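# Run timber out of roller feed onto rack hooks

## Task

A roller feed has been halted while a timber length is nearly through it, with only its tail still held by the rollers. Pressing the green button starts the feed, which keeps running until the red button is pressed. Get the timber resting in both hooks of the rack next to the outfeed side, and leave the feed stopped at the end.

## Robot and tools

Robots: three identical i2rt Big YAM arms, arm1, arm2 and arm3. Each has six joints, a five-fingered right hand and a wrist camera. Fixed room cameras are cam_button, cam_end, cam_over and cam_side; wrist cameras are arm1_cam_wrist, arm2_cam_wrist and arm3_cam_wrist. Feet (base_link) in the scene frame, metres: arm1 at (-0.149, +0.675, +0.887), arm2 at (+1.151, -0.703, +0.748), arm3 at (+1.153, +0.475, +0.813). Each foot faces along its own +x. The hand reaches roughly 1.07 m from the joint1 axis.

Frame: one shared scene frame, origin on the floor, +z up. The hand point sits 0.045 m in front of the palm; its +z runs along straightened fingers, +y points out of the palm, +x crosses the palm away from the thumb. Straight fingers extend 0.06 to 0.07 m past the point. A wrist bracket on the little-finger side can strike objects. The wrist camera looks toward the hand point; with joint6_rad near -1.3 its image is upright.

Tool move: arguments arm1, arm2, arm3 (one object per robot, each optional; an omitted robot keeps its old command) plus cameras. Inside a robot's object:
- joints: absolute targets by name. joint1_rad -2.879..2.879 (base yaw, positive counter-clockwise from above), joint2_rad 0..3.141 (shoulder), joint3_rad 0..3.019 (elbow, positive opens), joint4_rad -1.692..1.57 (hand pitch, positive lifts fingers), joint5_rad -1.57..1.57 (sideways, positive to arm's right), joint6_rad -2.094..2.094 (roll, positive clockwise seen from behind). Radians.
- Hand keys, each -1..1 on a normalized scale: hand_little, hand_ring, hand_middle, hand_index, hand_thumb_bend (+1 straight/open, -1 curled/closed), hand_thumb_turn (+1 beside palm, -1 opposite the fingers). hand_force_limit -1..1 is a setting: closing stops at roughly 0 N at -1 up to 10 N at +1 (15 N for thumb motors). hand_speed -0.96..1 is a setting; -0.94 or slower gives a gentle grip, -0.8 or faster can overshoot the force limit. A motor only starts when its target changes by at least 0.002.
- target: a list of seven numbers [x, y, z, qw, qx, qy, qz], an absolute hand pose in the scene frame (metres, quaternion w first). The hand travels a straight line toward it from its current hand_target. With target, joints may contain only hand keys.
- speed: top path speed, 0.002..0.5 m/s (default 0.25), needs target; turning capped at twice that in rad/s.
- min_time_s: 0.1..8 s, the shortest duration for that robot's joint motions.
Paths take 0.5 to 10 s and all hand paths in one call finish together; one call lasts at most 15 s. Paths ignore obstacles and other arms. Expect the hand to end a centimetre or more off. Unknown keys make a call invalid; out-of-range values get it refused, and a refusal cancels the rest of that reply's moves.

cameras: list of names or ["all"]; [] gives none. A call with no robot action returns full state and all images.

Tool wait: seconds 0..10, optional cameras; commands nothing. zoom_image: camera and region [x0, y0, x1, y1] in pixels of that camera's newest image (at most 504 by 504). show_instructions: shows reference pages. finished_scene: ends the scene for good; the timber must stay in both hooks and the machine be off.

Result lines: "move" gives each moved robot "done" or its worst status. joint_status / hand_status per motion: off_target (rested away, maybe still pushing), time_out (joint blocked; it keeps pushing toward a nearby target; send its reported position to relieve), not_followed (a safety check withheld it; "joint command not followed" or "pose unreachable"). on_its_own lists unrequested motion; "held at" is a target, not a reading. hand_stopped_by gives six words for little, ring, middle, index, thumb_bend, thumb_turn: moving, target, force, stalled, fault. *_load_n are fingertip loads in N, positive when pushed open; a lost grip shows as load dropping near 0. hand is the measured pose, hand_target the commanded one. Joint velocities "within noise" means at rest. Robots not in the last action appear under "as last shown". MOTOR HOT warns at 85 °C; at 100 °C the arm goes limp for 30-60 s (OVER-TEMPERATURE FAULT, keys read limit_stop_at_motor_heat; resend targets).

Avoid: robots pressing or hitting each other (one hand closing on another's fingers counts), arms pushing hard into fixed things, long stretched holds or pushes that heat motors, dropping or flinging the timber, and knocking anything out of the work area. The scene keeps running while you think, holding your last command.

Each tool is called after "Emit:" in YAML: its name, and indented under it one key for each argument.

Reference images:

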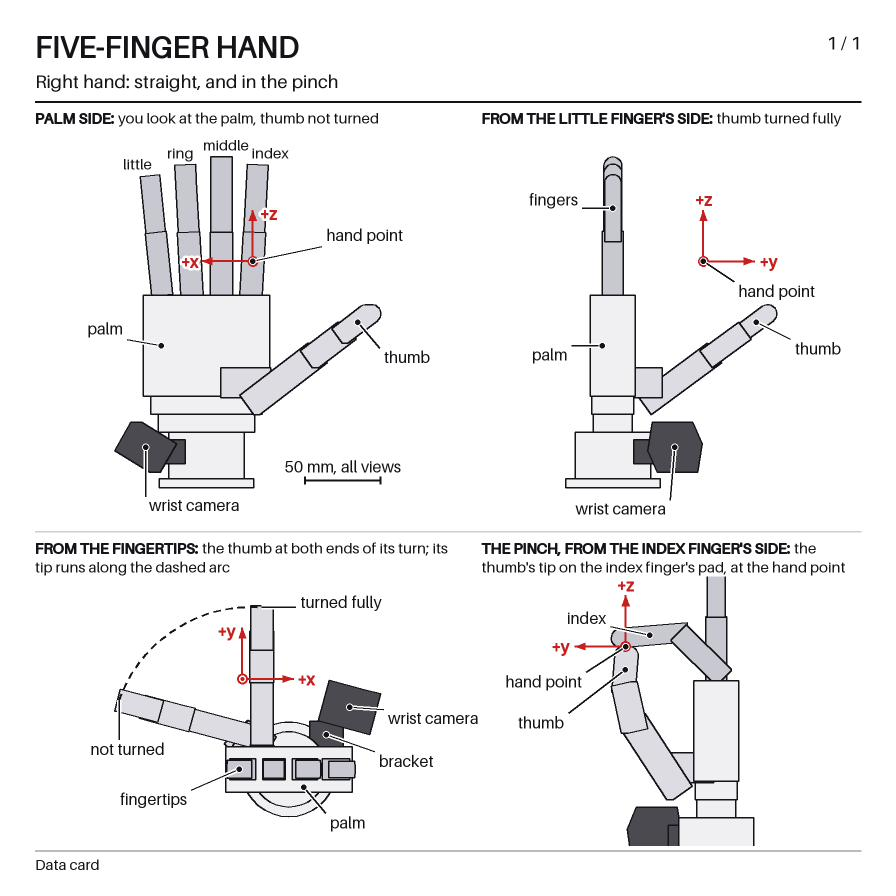

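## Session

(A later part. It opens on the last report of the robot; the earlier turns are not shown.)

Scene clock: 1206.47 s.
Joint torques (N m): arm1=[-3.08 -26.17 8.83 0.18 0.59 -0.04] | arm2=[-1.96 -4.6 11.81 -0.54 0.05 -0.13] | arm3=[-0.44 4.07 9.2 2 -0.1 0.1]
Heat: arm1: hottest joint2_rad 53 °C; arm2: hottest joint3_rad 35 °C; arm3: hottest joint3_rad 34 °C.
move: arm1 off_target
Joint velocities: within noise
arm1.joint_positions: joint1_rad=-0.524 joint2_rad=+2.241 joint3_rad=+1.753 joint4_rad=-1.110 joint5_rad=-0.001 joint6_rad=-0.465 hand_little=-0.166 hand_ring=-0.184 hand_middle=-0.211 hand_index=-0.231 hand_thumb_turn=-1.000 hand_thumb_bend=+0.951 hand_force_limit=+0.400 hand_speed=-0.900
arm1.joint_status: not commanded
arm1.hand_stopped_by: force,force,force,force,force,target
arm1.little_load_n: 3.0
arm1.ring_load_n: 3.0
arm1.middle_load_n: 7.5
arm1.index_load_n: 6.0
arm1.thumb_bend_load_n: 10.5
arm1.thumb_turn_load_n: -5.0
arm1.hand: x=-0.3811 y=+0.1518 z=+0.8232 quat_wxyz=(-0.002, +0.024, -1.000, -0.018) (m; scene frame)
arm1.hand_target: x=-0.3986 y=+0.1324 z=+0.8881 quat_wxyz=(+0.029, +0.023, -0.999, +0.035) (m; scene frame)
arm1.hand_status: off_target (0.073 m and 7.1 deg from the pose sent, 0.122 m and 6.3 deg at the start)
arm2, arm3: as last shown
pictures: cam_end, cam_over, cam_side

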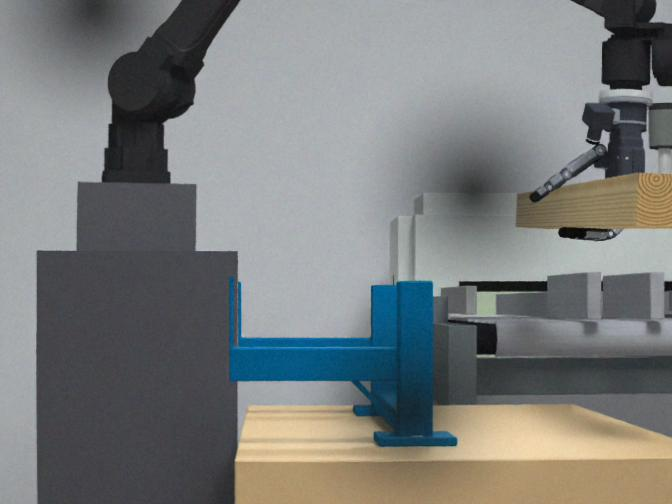

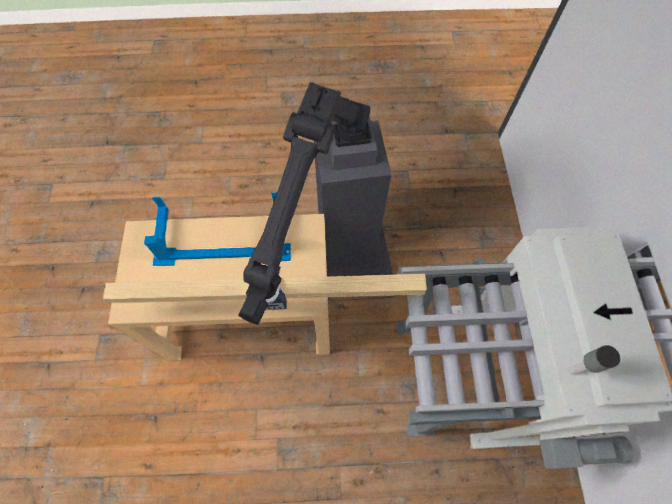

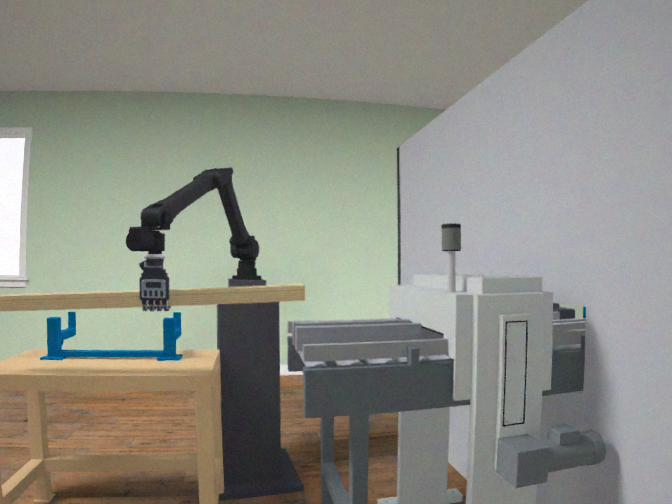

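Emit:
move:
  arm1: {"target": [-0.47, 0.22, 0.885, -0.03, -0.012, 0.998, -0.035], "speed": 0.12}

Emit:
move:
  arm1: {"target": [-0.52, 0.31, 0.88, -0.03, -0.012, 0.998, -0.035], "speed": 0.12}
  cameras: ["cam_over", "cam_side", "cam_end"]

Scene clock: 1213.60 s.
Joint torques (N m): arm1=[-2.78 -24.12 8.47 0.27 0.67 -0.02] | arm2=[-1.79 -4.42 11.89 -0.49 0.06 -0.12] | arm3=[-0.38 4.13 9.21 2 -0.1 0.1]
Heat: arm1: hottest joint2_rad 55 °C; arm2: hottest joint3_rad 36 °C; arm3: hottest joint3_rad 34 °C.
move: arm1 off_target
Joint velocities: within noise
arm1.joint_positions: joint1_rad=-0.696 joint2_rad=+2.134 joint3_rad=+1.564 joint4_rad=-1.023 joint5_rad=-0.018 joint6_rad=-0.610 hand_little=-0.166 hand_ring=-0.184 hand_middle=-0.211 hand_index=-0.231 hand_thumb_turn=-1.000 hand_thumb_bend=+0.951 hand_force_limit=+0.400 hand_speed=-0.900
arm1.joint_status: not commanded
arm1.hand_stopped_by: force,force,force,force,force,target
arm1.little_load_n: 2.0
arm1.ring_load_n: 3.0
arm1.middle_load_n: 7.5
arm1.index_load_n: 6.5
arm1.thumb_bend_load_n: 10.0
arm1.thumb_turn_load_n: -4.5
arm1.hand: x=-0.4491 y=+0.2379 z=+0.8268 quat_wxyz=(-0.009, +0.011, -1.000, -0.009) (m; scene frame)
arm1.hand_target: x=-0.4672 y=+0.2202 z=+0.8838 quat_wxyz=(+0.029, +0.013, -0.999, +0.036) (m; scene frame)
arm1.hand_status: off_target (0.064 m and 6.8 deg from the pose sent, 0.128 m and 7.2 deg at the start)
arm2: as last shown
arm3.joint_positions: joint1_rad=+0.338 joint2_rad=+0.617 joint3_rad=+1.359 joint4_rad=-1.217 joint5_rad=-0.294 joint6_rad=-1.422 hand_little=+1.000 hand_ring=+1.000 hand_middle=+1.000 hand_index=+1.000 hand_thumb_turn=+1.000 hand_thumb_bend=+1.000 hand_force_limit=+0.000 hand_speed=-0.800
arm3.joint_status: not commanded
arm3.hand_stopped_by: target,target,target,target,target,target
arm3.little_load_n: 0.0
arm3.ring_load_n: 0.0
arm3.middle_load_n: 0.0
arm3.index_load_n: 0.0
arm3.thumb_bend_load_n: 0.0
arm3.thumb_turn_load_n: 0.0
arm3.hand: x=+1.2180 y=+0.2290 z=+1.3180 quat_wxyz=(+0.183, +0.676, -0.506, +0.504) (m; scene frame)
arm3.hand_target: x=+1.2176 y=+0.2307 z=+1.3311 quat_wxyz=(+0.191, +0.671, -0.500, +0.513) (m; scene frame)
arm3.hand_status: not commanded
pictures: none

Scene clock: 1215.57 s.
Joint torques (N m): arm1=[-3.02 -22.3 8.2 0.35 0.65 -0.02] | arm2=[-1.61 -4.31 11.85 -0.46 0.05 -0.14] | arm3=[-0.38 4.07 9.21 2 -0.1 0.1]
Heat: arm1: hottest joint2_rad 55 °C; arm2: hottest joint3_rad 36 °C; arm3: hottest joint3_rad 34 °C.
move: arm1 off_target
Joint velocities: within noise
arm1.joint_positions: joint1_rad=-0.862 joint2_rad=+2.048 joint3_rad=+1.414 joint4_rad=-0.956 joint5_rad=-0.034 joint6_rad=-0.775 hand_little=-0.166 hand_ring=-0.184 hand_middle=-0.211 hand_index=-0.231 hand_thumb_turn=-1.000 hand_thumb_bend=+0.951 hand_force_limit=+0.400 hand_speed=-0.900
arm1.joint_status: not commanded
arm1.hand_stopped_by: force,force,force,force,force,target
arm1.little_load_n: 2.0
arm1.ring_load_n: 3.0
arm1.middle_load_n: 7.5
arm1.index_load_n: 7.0
arm1.thumb_bend_load_n: 10.0
arm1.thumb_turn_load_n: -4.0
arm1.hand: x=-0.4982 y=+0.3249 z=+0.8285 quat_wxyz=(-0.014, +0.010, -1.000, -0.001) (m; scene frame)
arm1.hand_target: x=-0.5189 y=+0.3102 z=+0.8791 quat_wxyz=(+0.030, +0.012, -0.999, +0.036) (m; scene frame)
arm1.hand_status: off_target (0.058 m and 6.5 deg from the pose sent, 0.114 m and 6.8 deg at the start)
arm2.joint_positions: joint1_rad=+0.009 joint2_rad=+1.108 joint3_rad=+1.072 joint4_rad=-1.589 joint5_rad=+0.019 joint6_rad=+0.286 hand_little=-1.000 hand_ring=-1.000 hand_middle=-1.000 hand_index=+1.000 hand_thumb_turn=+1.000 hand_thumb_bend=+1.000 hand_force_limit=+0.000 hand_speed=-0.800
arm2.joint_status: not commanded
arm2.hand_stopped_by: target,target,target,target,target,target
arm2.little_load_n: 0.0
arm2.ring_load_n: 0.0
arm2.middle_load_n: 0.0
arm2.index_load_n: 0.0
arm2.thumb_bend_load_n: 0.0
arm2.thumb_turn_load_n: 0.0
arm2.hand: x=+1.0499 y=-0.4927 z=+0.9707 quat_wxyz=(+0.021, +1.000, -0.003, +0.009) (m; scene frame)
arm2.hand_target: x=+1.0503 y=-0.4788 z=+0.9892 quat_wxyz=(-0.002, +1.000, -0.004, +0.003) (m; scene frame)
arm2.hand_status: not commanded
arm3: as last shown
arm3.thumb_bend_load_n: 0.5
pictures: cam_end, cam_over, cam_side

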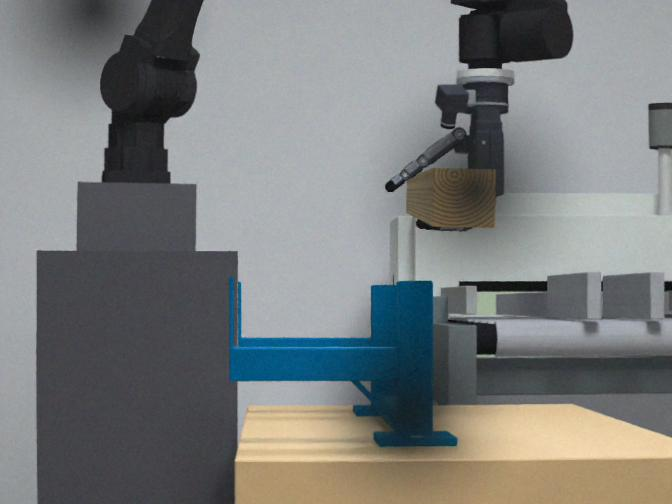

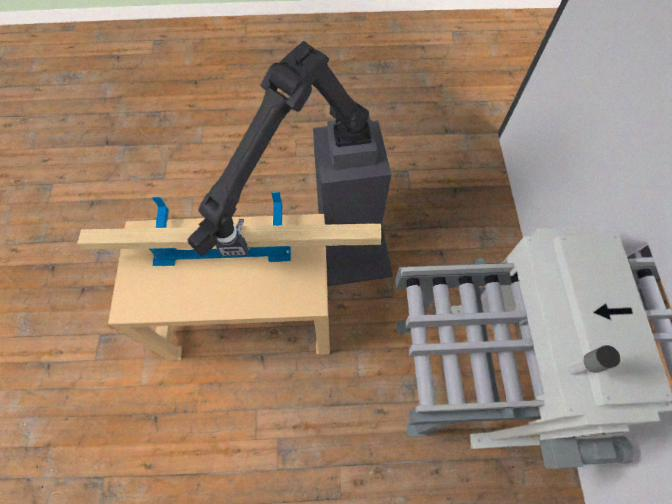

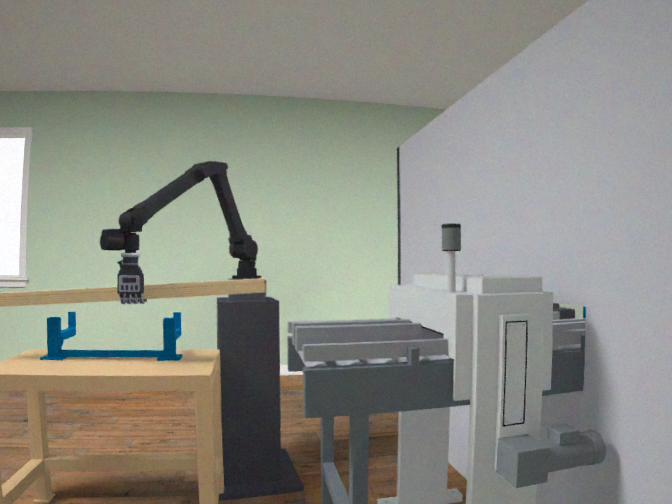

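Emit:
move:
  arm1: {"target": [-0.555, 0.41, 0.87, -0.045, -0.012, 0.998, -0.035], "speed": 0.12}

Emit:
move:
  arm1: {"target": [-0.565, 0.475, 0.865, -0.045, -0.012, 0.998, -0.035], "speed": 0.1}
  cameras: ["cam_over", "cam_side", "cam_end"]

Scene clock: 1235.30 s.
Joint torques (N m): arm1=[-2.96 -20.19 7.82 0.53 0.71 -0.03] | arm2=[-1.55 -4.6 11.88 -0.59 0.04 -0.11] | arm3=[-0.44 4.07 9.18 1.99 -0.1 0.1]
Heat: arm1: hottest joint2_rad 57 °C; arm2: hottest joint3_rad 36 °C; arm3: hottest joint3_rad 34 °C.
move: arm1 off_target
Joint velocities: within noise
arm1.joint_positions: joint1_rad=-1.034 joint2_rad=+1.958 joint3_rad=+1.245 joint4_rad=-0.867 joint5_rad=-0.032 joint6_rad=-0.945 hand_little=-0.166 hand_ring=-0.184 hand_middle=-0.211 hand_index=-0.231 hand_thumb_turn=-1.000 hand_thumb_bend=+0.951 hand_force_limit=+0.400 hand_speed=-0.900
arm1.joint_status: not commanded
arm1.hand_stopped_by: force,force,force,force,force,target
arm1.little_load_n: 2.0
arm1.ring_load_n: 3.0
arm1.middle_load_n: 7.5
arm1.index_load_n: 6.5
arm1.thumb_bend_load_n: 10.0
arm1.thumb_turn_load_n: -4.0
arm1.hand: x=-0.5277 y=+0.4224 z=+0.8253 quat_wxyz=(-0.008, +0.009, -1.000, +0.005) (m; scene frame)
arm1.hand_target: x=-0.5520 y=+0.4118 z=+0.8692 quat_wxyz=(+0.041, +0.011, -0.999, +0.032) (m; scene frame)
arm1.hand_status: off_target (0.054 m and 7.0 deg from the pose sent, 0.110 m and 7.9 deg at the start)
arm2, arm3: as last shown
arm3.thumb_bend_load_n: 0.0
pictures: none

Scene clock: 1237.00 s.
Joint torques (N m): arm1=[-2.84 -18.96 7.66 0.66 0.66 -0.02] | arm2=[-1.79 -4.66 11.92 -0.59 0.04 -0.11] | arm3=[-0.38 4.07 9.22 2.02 -0.1 0.1]
Heat: arm1: hottest joint2_rad 56 °C; arm2: hottest joint3_rad 36 °C; arm3: hottest joint3_rad 34 °C.
move: arm1 off_target
Joint velocities: within noise
arm1.joint_positions: joint1_rad=-1.152 joint2_rad=+1.905 joint3_rad=+1.150 joint4_rad=-0.817 joint5_rad=-0.046 joint6_rad=-1.061 hand_little=-0.166 hand_ring=-0.184 hand_middle=-0.211 hand_index=-0.231 hand_thumb_turn=-1.000 hand_thumb_bend=+0.951 hand_force_limit=+0.400 hand_speed=-0.900
arm1.joint_status: not commanded
arm1.hand_stopped_by: force,force,force,force,force,target
arm1.little_load_n: 2.0
arm1.ring_load_n: 3.0
arm1.middle_load_n: 7.5
arm1.index_load_n: 7.0
arm1.thumb_bend_load_n: 10.0
arm1.thumb_turn_load_n: -4.5
arm1.hand: x=-0.5375 y=+0.4836 z=+0.8231 quat_wxyz=(-0.008, +0.009, -1.000, +0.014) (m; scene frame)
arm1.hand_target: x=-0.5632 y=+0.4747 z=+0.8636 quat_wxyz=(+0.044, +0.011, -0.998, +0.036) (m; scene frame)
arm1.hand_status: off_target (0.051 m and 6.5 deg from the pose sent, 0.076 m and 7.0 deg at the start)
arm2, arm3: as last shown
arm2.little_load_n: 0.5
pictures: cam_end, cam_over, cam_side

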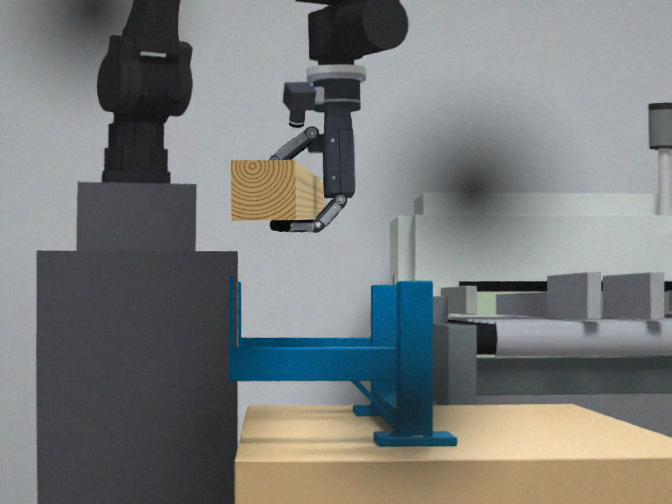

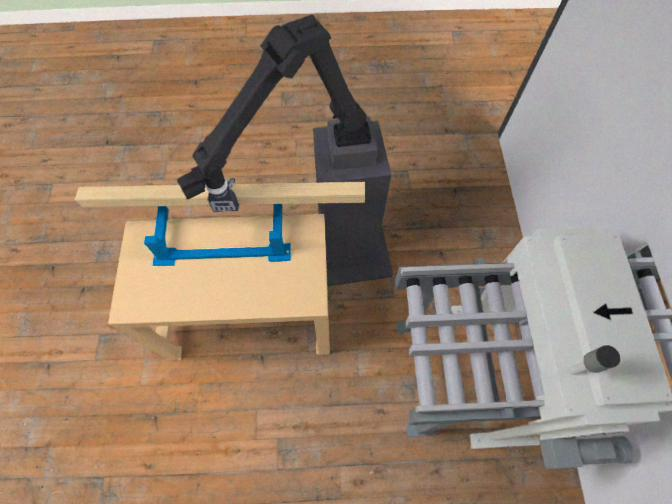

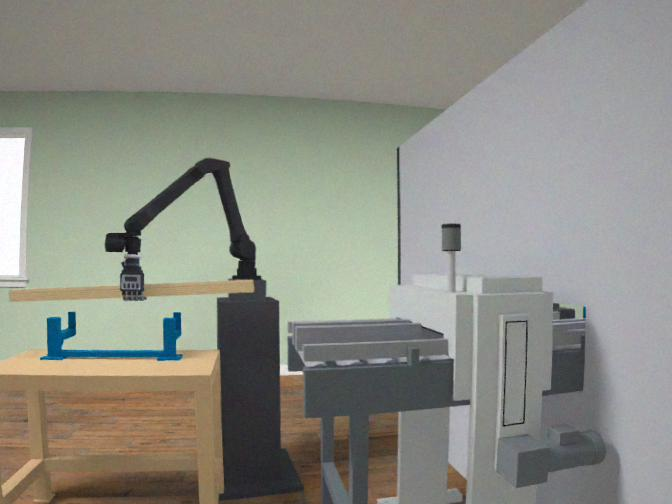

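Emit:
zoom_image:
  camera: "cam_end"
  region: [200, 130, 460, 400]

Emit:
zoom_image:
  camera: "cam_over"
  region: [60, 170, 380, 290]

Scaled by 1.867 from the camera's 672x504 image, which has a finer 960x720 frame.

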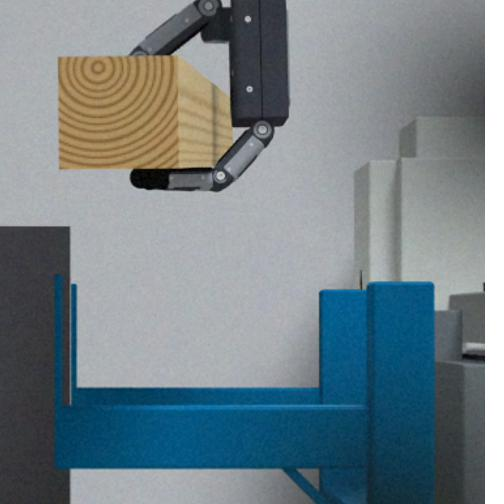

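Scaled by 1.575 from the camera's 672x504 image, which has a finer 960x720 frame.

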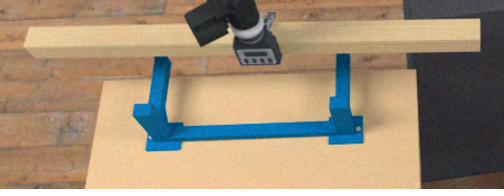

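Emit:
move:
  arm1: {"target": [-0.595, 0.462, 0.85, -0.065, -0.04, 0.997, -0.035], "speed": 0.1}
  cameras: ["cam_over", "cam_side", "cam_end"]

Emit:
zoom_image:
  camera: "cam_end"
  region: [200, 130, 460, 400]

Emit:
zoom_image:
  camera: "cam_over"
  region: [60, 170, 380, 290]

Scene clock: 1308.07 s.
Joint torques (N m): arm1=[-2.37 -16.15 11.96 0.8 0.86 -0.08] | arm2=[-1.73 -4.78 11.86 -0.49 0.04 -0.11] | arm3=[-0.44 4.07 9.2 2 -0.11 0.1]
Heat: arm1: hottest joint2_rad 45 °C; arm2: hottest joint3_rad 36 °C; arm3: hottest joint3_rad 34 °C.
move: arm1 off_target
Joint velocities: within noise
arm1.joint_positions: joint1_rad=-1.152 joint2_rad=+1.925 joint3_rad=+1.150 joint4_rad=-0.776 joint5_rad=-0.031 joint6_rad=-1.104 hand_little=-0.166 hand_ring=-0.184 hand_middle=-0.211 hand_index=-0.231 hand_thumb_turn=-1.000 hand_thumb_bend=+0.951 hand_force_limit=+0.400 hand_speed=-0.900
arm1.joint_status: not commanded
arm1.hand_stopped_by: force,force,force,force,force,target
arm1.little_load_n: 2.0
arm1.ring_load_n: 3.0
arm1.middle_load_n: 7.5
arm1.index_load_n: 6.5
arm1.thumb_bend_load_n: 10.0
arm1.thumb_turn_load_n: -4.5
arm1.hand: x=-0.5479 y=+0.4839 z=+0.8132 quat_wxyz=(+0.006, +0.030, -0.999, +0.013) (m; scene frame)
arm1.hand_target: x=-0.5921 y=+0.4629 z=+0.8517 quat_wxyz=(+0.066, +0.037, -0.997, +0.035) (m; scene frame)
arm1.hand_status: off_target (0.064 m and 7.4 deg from the pose sent, 0.067 m and 9.4 deg at the start)
arm2, arm3: as last shown
arm2.little_load_n: 0.0
arm3.ring_load_n: -0.5
pictures: cam_end, cam_over, cam_side

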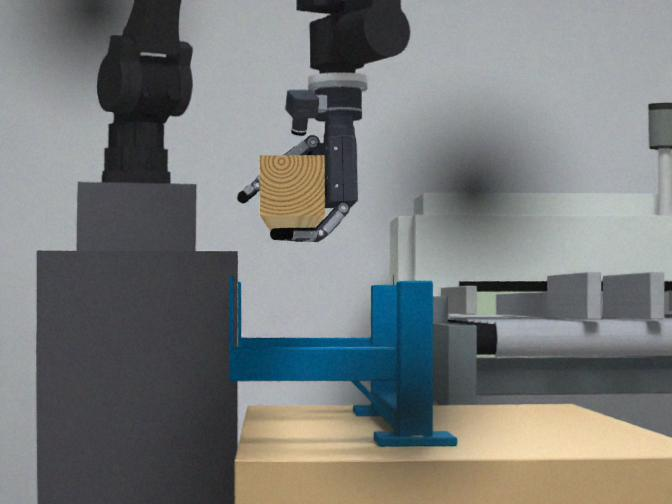

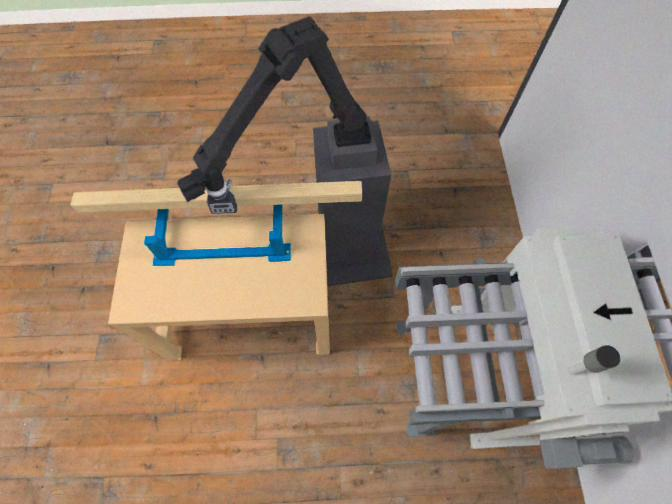

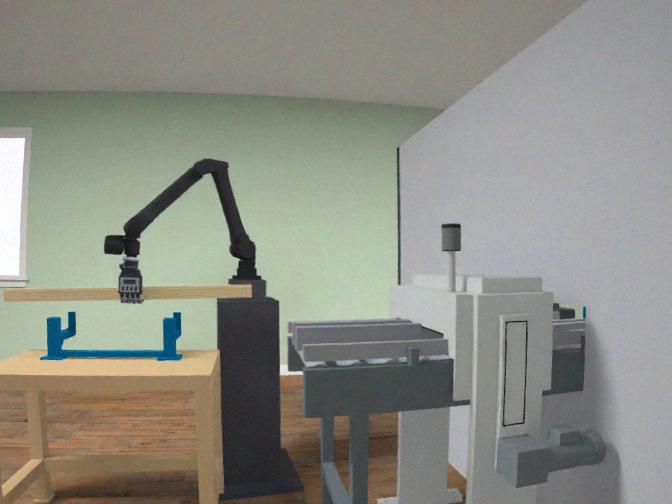

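Scaled by 1.867 from the camera's 672x504 image, which has a finer 960x720 frame.

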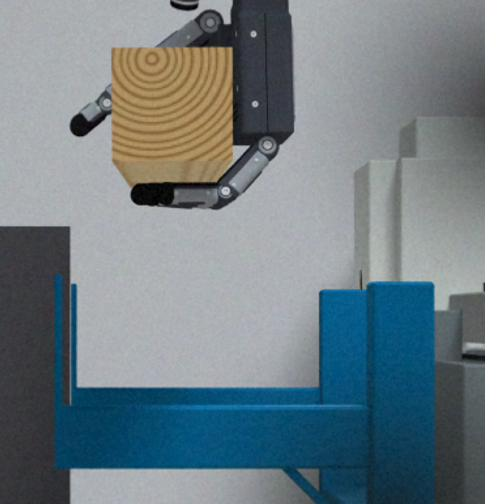

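Scaled by 1.575 from the camera's 672x504 image, which has a finer 960x720 frame.

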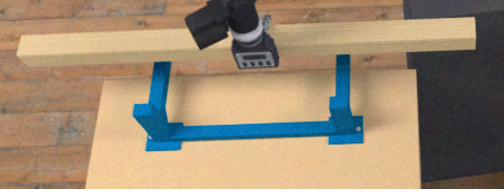

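Emit:
move:
  arm1: {"target": [-0.575, 0.44, 0.81, -0.065, -0.045, 0.997, -0.035], "speed": 0.06}
  cameras: ["cam_over", "cam_side", "cam_end"]

Emit:
zoom_image:
  camera: "cam_end"
  region: [200, 130, 460, 400]

Scene clock: 1333.67 s.
Joint torques (N m): arm1=[-1.32 -16.5 8.4 0.98 0.95 0.11] | arm2=[-1.79 -4.6 11.85 -0.51 0.05 -0.12] | arm3=[-0.44 4.07 9.22 2.02 -0.1 0.1]
Heat: arm1: hottest joint2_rad 48 °C; arm2: hottest joint3_rad 37 °C; arm3: hottest joint3_rad 34 °C.
move: arm1 off_target
Joint velocities: within noise
arm1.joint_positions: joint1_rad=-1.106 joint2_rad=+1.988 joint3_rad=+1.150 joint4_rad=-0.678 joint5_rad=-0.028 joint6_rad=-1.081 hand_little=-0.166 hand_ring=-0.184 hand_middle=-0.211 hand_index=-0.231 hand_thumb_turn=-1.000 hand_thumb_bend=+0.951 hand_force_limit=+0.400 hand_speed=-0.900
arm1.joint_status: not commanded
arm1.hand_stopped_by: force,force,force,force,force,target
arm1.little_load_n: 2.5
arm1.ring_load_n: 3.0
arm1.middle_load_n: 7.5
arm1.index_load_n: 6.5
arm1.thumb_bend_load_n: 10.0
arm1.thumb_turn_load_n: -4.5
arm1.hand: x=-0.5485 y=+0.4592 z=+0.7819 quat_wxyz=(+0.021, +0.042, -0.999, +0.020) (m; scene frame)
arm1.hand_target: x=-0.5734 y=+0.4405 z=+0.8093 quat_wxyz=(+0.064, +0.045, -0.996, +0.035) (m; scene frame)
arm1.hand_status: off_target (0.043 m and 5.3 deg from the pose sent, 0.052 m and 7.5 deg at the start)
arm2, arm3: as last shown
arm3.ring_load_n: 0.0
arm3.middle_load_n: 0.5
pictures: cam_end, cam_over, cam_side

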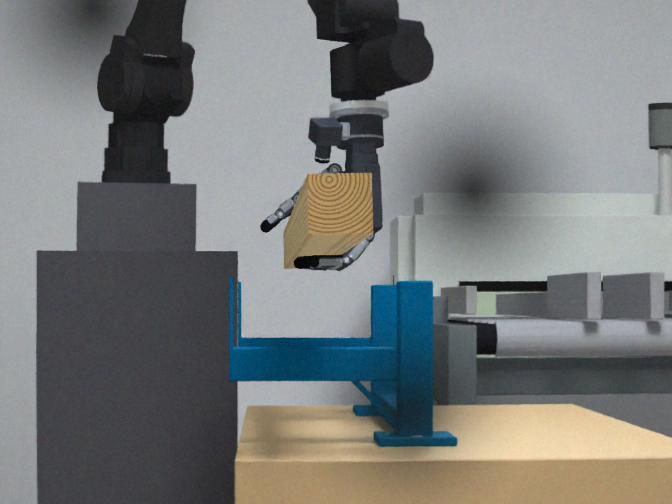

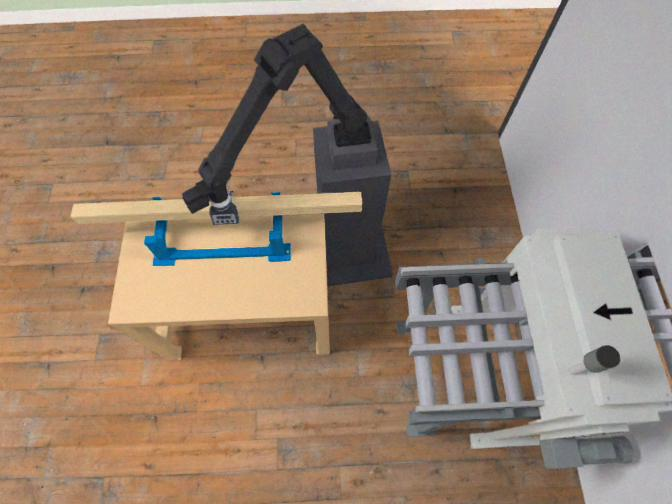

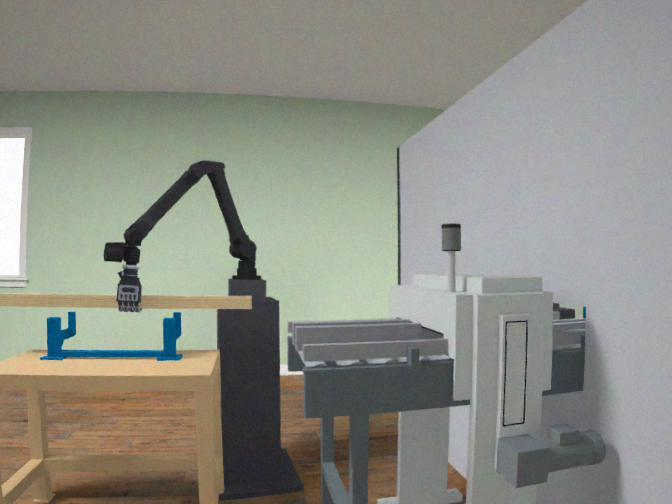

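Scaled by 1.867 from the camera's 672x504 image, which has a finer 960x720 frame.

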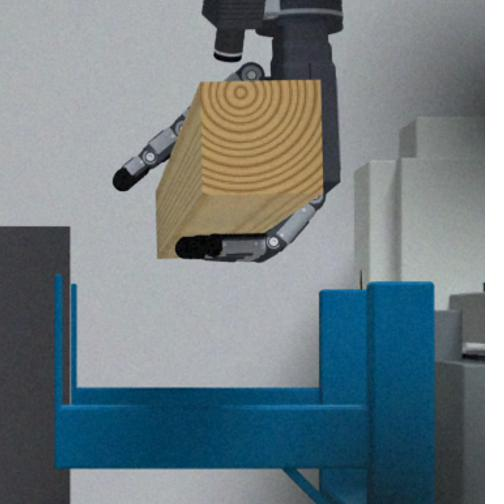

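Emit:
move:
  arm1: {"target": [-0.575, 0.442, 0.765, -0.065, -0.045, 0.997, -0.035], "speed": 0.05}
  cameras: ["cam_over", "cam_side", "cam_end"]

Emit:
zoom_image:
  camera: "cam_end"
  region: [200, 130, 460, 400]

Scene clock: 1344.03 s.
Joint torques (N m): arm1=[-1.55 -17.03 6.6 1.02 0.94 0.07] | arm2=[-2.08 -4.84 11.85 -0.49 0.02 -0.11] | arm3=[-0.32 4.07 9.2 2 -0.1 0.11]
Heat: arm1: hottest joint2_rad 47 °C; arm2: hottest joint3_rad 37 °C; arm3: hottest joint3_rad 34 °C.
move: arm1 off_target
Joint velocities: within noise
arm1.joint_positions: joint1_rad=-1.106 joint2_rad=+2.073 joint3_rad=+1.150 joint4_rad=-0.578 joint5_rad=-0.028 joint6_rad=-1.080 hand_little=-0.166 hand_ring=-0.184 hand_middle=-0.211 hand_index=-0.231 hand_thumb_turn=-1.000 hand_thumb_bend=+0.951 hand_force_limit=+0.400 hand_speed=-0.900
arm1.joint_status: not commanded
arm1.hand_stopped_by: force,force,force,force,force,target
arm1.little_load_n: 2.0
arm1.ring_load_n: 3.0
arm1.middle_load_n: 7.5
arm1.index_load_n: 7.0
arm1.thumb_bend_load_n: 10.0
arm1.thumb_turn_load_n: -4.5
arm1.hand: x=-0.5533 y=+0.4567 z=+0.7415 quat_wxyz=(+0.028, +0.042, -0.998, +0.024) (m; scene frame)
arm1.hand_target: x=-0.5742 y=+0.4422 z=+0.7653 quat_wxyz=(+0.065, +0.044, -0.996, +0.036) (m; scene frame)
arm1.hand_status: off_target (0.035 m and 4.5 deg from the pose sent, 0.036 m and 5.3 deg at the start)
arm2, arm3: as last shown
arm3.middle_load_n: 0.0
pictures: cam_end, cam_over, cam_side

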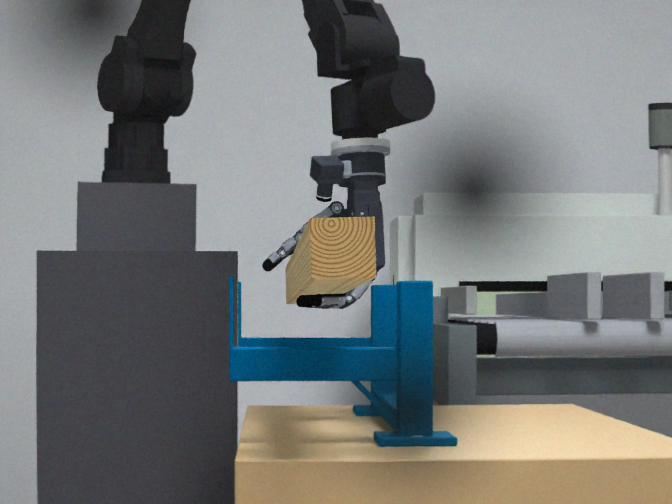

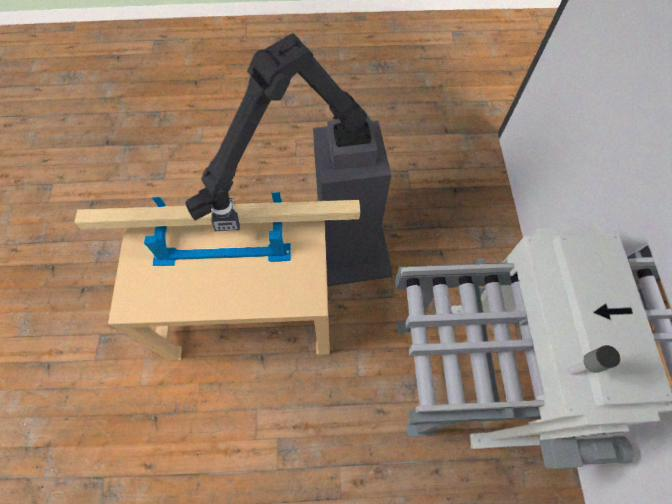

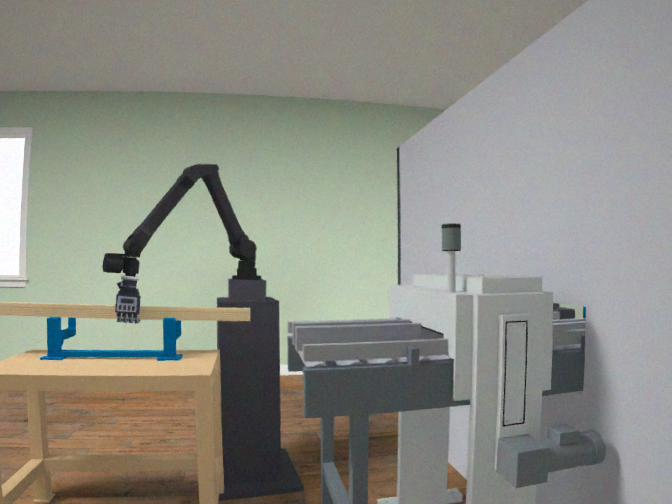

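Scaled by 1.867 from the camera's 672x504 image, which has a finer 960x720 frame.

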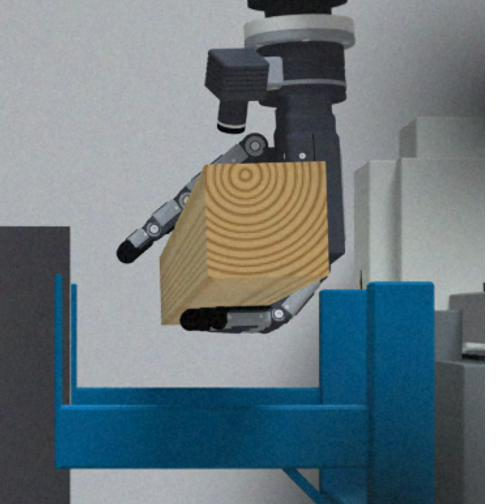

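Emit:
move:
  arm1: {"target": [-0.575, 0.443, 0.735, -0.055, -0.042, 0.997, -0.025], "speed": 0.05}
  cameras: ["cam_over", "cam_side", "cam_end"]

Emit:
zoom_image:
  camera: "cam_end"
  region: [200, 130, 460, 400]

Scene clock: 1353.00 s.
Joint torques (N m): arm1=[-1.44 -17.44 7.79 0.79 0.96 0.11] | arm2=[-1.85 -4.66 11.85 -0.54 0.03 -0.13] | arm3=[-0.32 4.07 9.21 2 -0.1 0.1]
Heat: arm1: hottest joint2_rad 46 °C; arm2: hottest joint3_rad 37 °C; arm3: hottest joint3_rad 34 °C.
move: arm1 off_target
Joint velocities: within noise
arm1.joint_positions: joint1_rad=-1.106 joint2_rad=+2.149 joint3_rad=+1.151 joint4_rad=-0.549 joint5_rad=-0.021 joint6_rad=-1.078 hand_little=-0.166 hand_ring=-0.184 hand_middle=-0.211 hand_index=-0.231 hand_thumb_turn=-1.000 hand_thumb_bend=+0.951 hand_force_limit=+0.400 hand_speed=-0.900
arm1.joint_status: not commanded
arm1.hand_stopped_by: force,force,force,force,force,target
arm1.little_load_n: 2.5
arm1.ring_load_n: 2.5
arm1.middle_load_n: 7.5
arm1.index_load_n: 6.5
arm1.thumb_bend_load_n: 10.0
arm1.thumb_turn_load_n: -4.0
arm1.hand: x=-0.5426 y=+0.4655 z=+0.7078 quat_wxyz=(+0.009, +0.040, -0.999, +0.010) (m; scene frame)
arm1.hand_target: x=-0.5740 y=+0.4431 z=+0.7358 quat_wxyz=(+0.055, +0.042, -0.997, +0.026) (m; scene frame)
arm1.hand_status: off_target (0.048 m and 5.5 deg from the pose sent, 0.026 m and 3.1 deg at the start)
arm2, arm3: as last shown
pictures: cam_end, cam_over, cam_side

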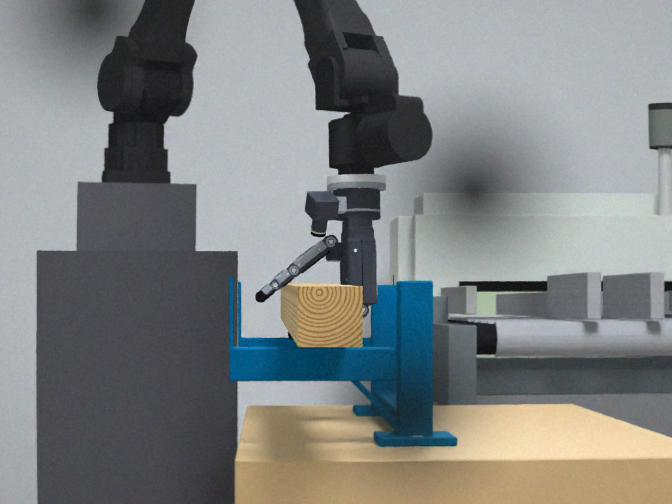

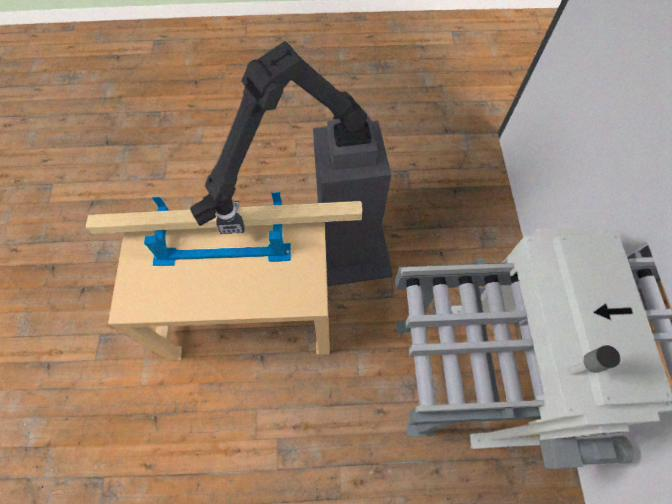

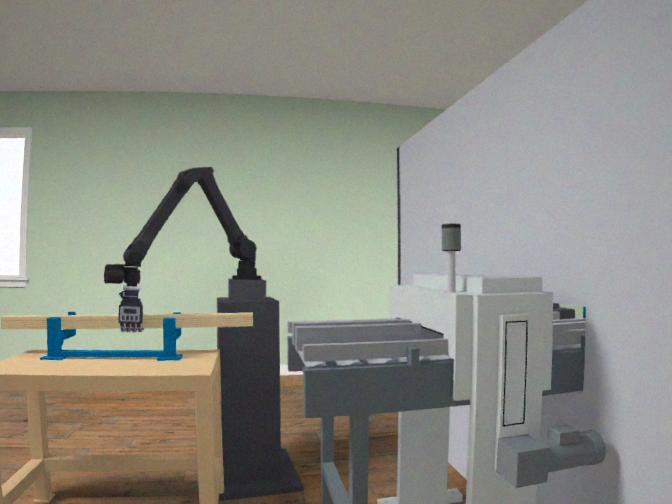

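Scaled by 1.867 from the camera's 672x504 image, which has a finer 960x720 frame.

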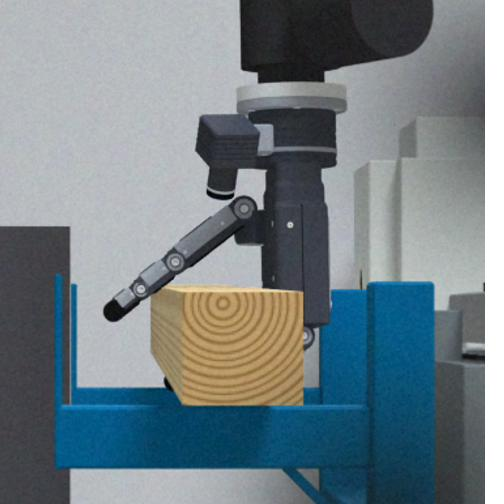

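Emit:
move:
  arm1: {"target": [-0.58, 0.443, 0.715, -0.062, -0.042, 0.997, -0.03], "speed": 0.04}
  cameras: ["cam_over", "cam_side", "cam_end"]

Emit:
zoom_image:
  camera: "cam_end"
  region: [200, 130, 460, 400]

Scene clock: 1360.77 s.
Joint torques (N m): arm1=[-1.9 -16.56 7.71 1.2 0.86 0.07] | arm2=[-1.61 -4.48 11.9 -0.5 0.03 -0.12] | arm3=[-0.38 4.13 9.2 2 -0.11 0.1]
Heat: arm1: hottest joint2_rad 46 °C; arm2: hottest joint3_rad 37 °C; arm3: hottest joint3_rad 34 °C.
move: arm1 off_target
Joint velocities: within noise
arm1.joint_positions: joint1_rad=-1.106 joint2_rad=+2.177 joint3_rad=+1.151 joint4_rad=-0.501 joint5_rad=-0.020 joint6_rad=-1.078 hand_little=-0.166 hand_ring=-0.184 hand_middle=-0.211 hand_index=-0.231 hand_thumb_turn=-1.000 hand_thumb_bend=+0.951 hand_force_limit=+0.400 hand_speed=-0.900
arm1.joint_status: not commanded
arm1.hand_stopped_by: force,force,force,force,force,target
arm1.little_load_n: 3.5
arm1.ring_load_n: 3.0
arm1.middle_load_n: 6.5
arm1.index_load_n: 4.5
arm1.thumb_bend_load_n: 10.5
arm1.thumb_turn_load_n: -4.0
arm1.hand: x=-0.5463 y=+0.4637 z=+0.6939 quat_wxyz=(+0.018, +0.041, -0.999, +0.014) (m; scene frame)
arm1.hand_target: x=-0.5789 y=+0.4433 z=+0.7156 quat_wxyz=(+0.062, +0.042, -0.997, +0.030) (m; scene frame)
arm1.hand_status: off_target (0.045 m and 5.3 deg from the pose sent, 0.044 m and 6.5 deg at the start)
arm2: as last shown
arm3.joint_positions: joint1_rad=+0.338 joint2_rad=+0.617 joint3_rad=+1.359 joint4_rad=-1.217 joint5_rad=-0.294 joint6_rad=-1.422 hand_little=+1.000 hand_ring=+1.000 hand_middle=+1.000 hand_index=+1.000 hand_thumb_turn=+1.000 hand_thumb_bend=+1.000 hand_force_limit=+0.000 hand_speed=-0.800
arm3.joint_status: not commanded
arm3.hand_stopped_by: target,target,target,target,target,target
arm3.little_load_n: 0.0
arm3.ring_load_n: 0.0
arm3.middle_load_n: 0.0
arm3.index_load_n: 0.0
arm3.thumb_bend_load_n: 0.5
arm3.thumb_turn_load_n: 0.0
arm3.hand: x=+1.2180 y=+0.2290 z=+1.3180 quat_wxyz=(+0.183, +0.676, -0.506, +0.504) (m; scene frame)
arm3.hand_target: x=+1.2176 y=+0.2307 z=+1.3311 quat_wxyz=(+0.191, +0.671, -0.500, +0.513) (m; scene frame)
arm3.hand_status: not commanded
pictures: cam_end, cam_over, cam_side

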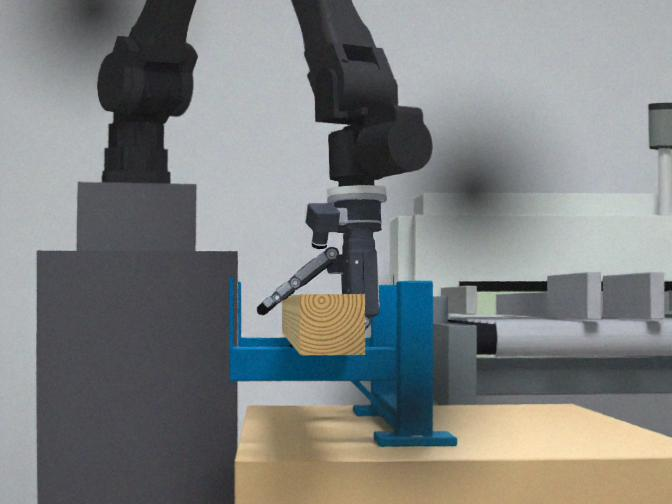

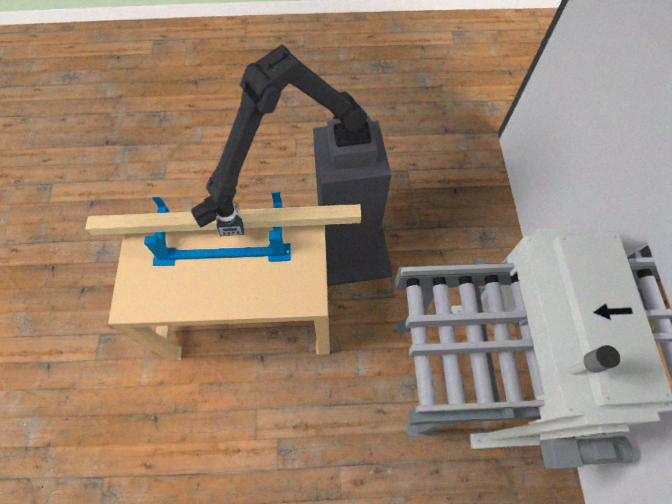

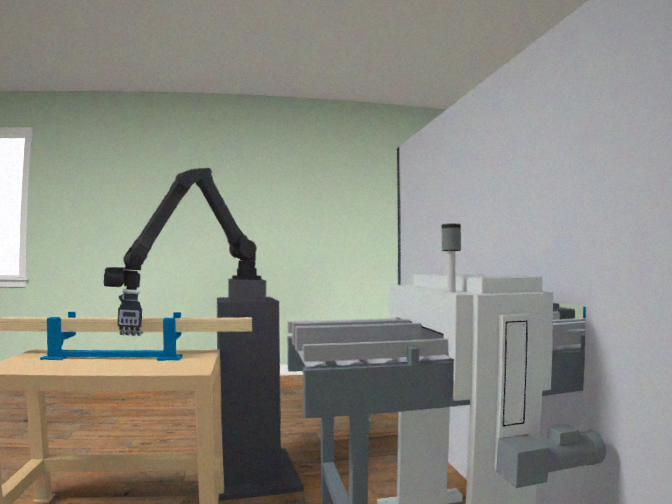

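Scaled by 1.867 from the camera's 672x504 image, which has a finer 960x720 frame.

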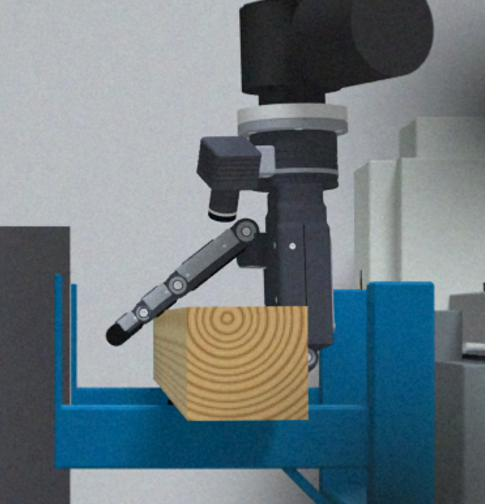

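Emit:
move:
  arm1: {"target": [-0.58, 0.443, 0.695, -0.062, -0.042, 0.997, -0.03], "speed": 0.03}
  cameras: ["cam_over", "cam_side", "cam_end"]

Emit:
zoom_image:
  camera: "cam_end"
  region: [200, 130, 460, 400]

Emit:
zoom_image:
  camera: "cam_side"
  region: [0, 250, 300, 380]

Scene clock: 1367.33 s.
Joint torques (N m): arm1=[-1.79 -13.63 8.14 2.41 0.8 0.06] | arm2=[-1.73 -4.48 11.85 -0.47 0.05 -0.13] | arm3=[-0.38 4.07 9.22 2 -0.11 0.11]
Heat: arm1: hottest joint2_rad 46 °C; arm2: hottest joint3_rad 37 °C; arm3: hottest joint3_rad 34 °C.
move: arm1 off_target
Joint velocities: within noise
arm1.joint_positions: joint1_rad=-1.106 joint2_rad=+2.178 joint3_rad=+1.151 joint4_rad=-0.498 joint5_rad=-0.018 joint6_rad=-1.077 hand_little=-0.166 hand_ring=-0.184 hand_middle=-0.211 hand_index=-0.231 hand_thumb_turn=-1.000 hand_thumb_bend=+0.951 hand_force_limit=+0.400 hand_speed=-0.900
arm1.joint_status: not commanded
arm1.hand_stopped_by: force,force,force,force,force,target
arm1.little_load_n: 3.5
arm1.ring_load_n: 2.0
arm1.middle_load_n: 5.0
arm1.index_load_n: 3.5
arm1.thumb_bend_load_n: 11.0
arm1.thumb_turn_load_n: -5.0
arm1.hand: x=-0.5466 y=+0.4637 z=+0.6932 quat_wxyz=(+0.019, +0.040, -0.999, +0.014) (m; scene frame)
arm1.hand_target: x=-0.5789 y=+0.4432 z=+0.6973 quat_wxyz=(+0.062, +0.042, -0.997, +0.030) (m; scene frame)
arm1.hand_status: off_target (0.039 m and 5.2 deg from the pose sent, 0.040 m and 5.3 deg at the start)
arm2.joint_positions: joint1_rad=+0.009 joint2_rad=+1.108 joint3_rad=+1.072 joint4_rad=-1.589 joint5_rad=+0.019 joint6_rad=+0.286 hand_little=-1.000 hand_ring=-1.000 hand_middle=-1.000 hand_index=+1.000 hand_thumb_turn=+1.000 hand_thumb_bend=+1.000 hand_force_limit=+0.000 hand_speed=-0.800
arm2.joint_status: not commanded
arm2.hand_stopped_by: target,target,target,target,target,target
arm2.little_load_n: 0.0
arm2.ring_load_n: 0.0
arm2.middle_load_n: 0.0
arm2.index_load_n: 0.0
arm2.thumb_bend_load_n: 0.0
arm2.thumb_turn_load_n: 0.0
arm2.hand: x=+1.0499 y=-0.4927 z=+0.9707 quat_wxyz=(+0.021, +1.000, -0.003, +0.009) (m; scene frame)
arm2.hand_target: x=+1.0503 y=-0.4788 z=+0.9892 quat_wxyz=(-0.002, +1.000, -0.004, +0.003) (m; scene frame)
arm2.hand_status: not commanded
arm3: as last shown
arm3.little_load_n: -0.5
arm3.thumb_bend_load_n: 0.0
pictures: cam_end, cam_over, cam_side

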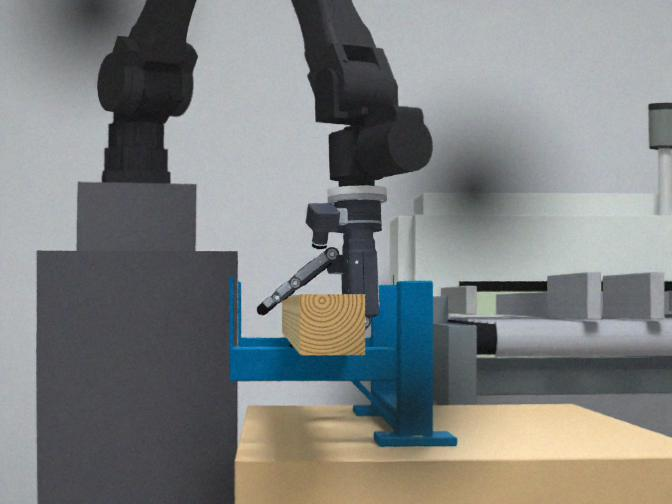

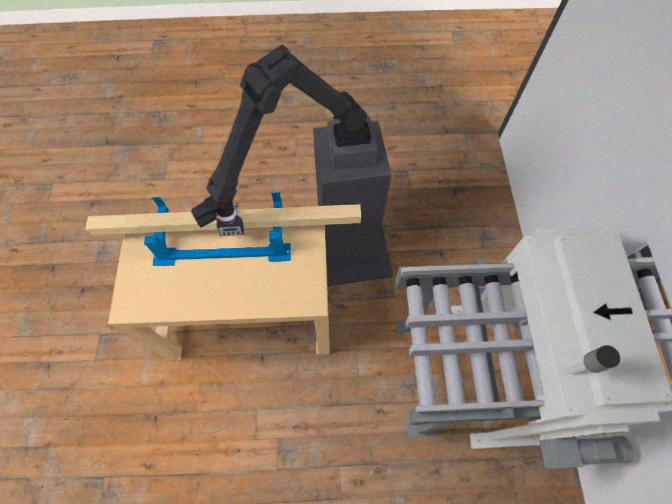

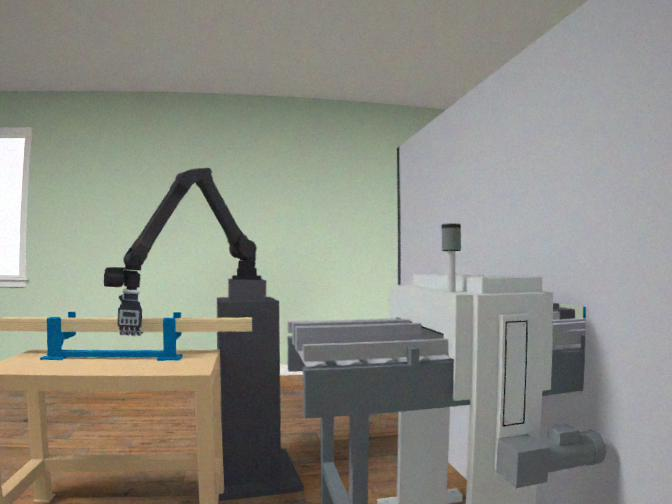

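Scaled by 1.867 from the camera's 672x504 image, which has a finer 960x720 frame.

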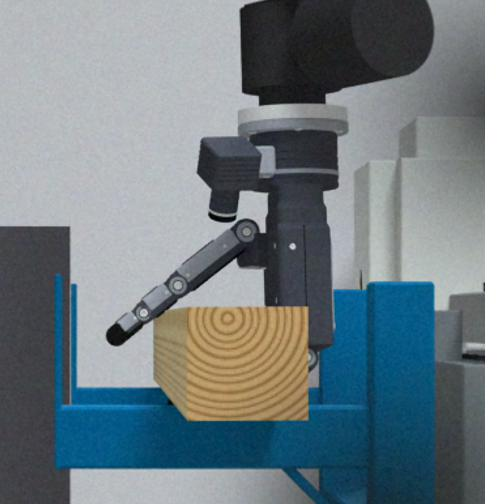

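Scaled by 1.680 from the camera's 672x504 image, which has a finer 960x720 frame.

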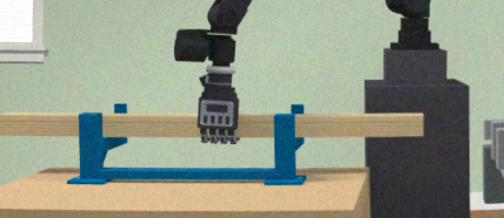

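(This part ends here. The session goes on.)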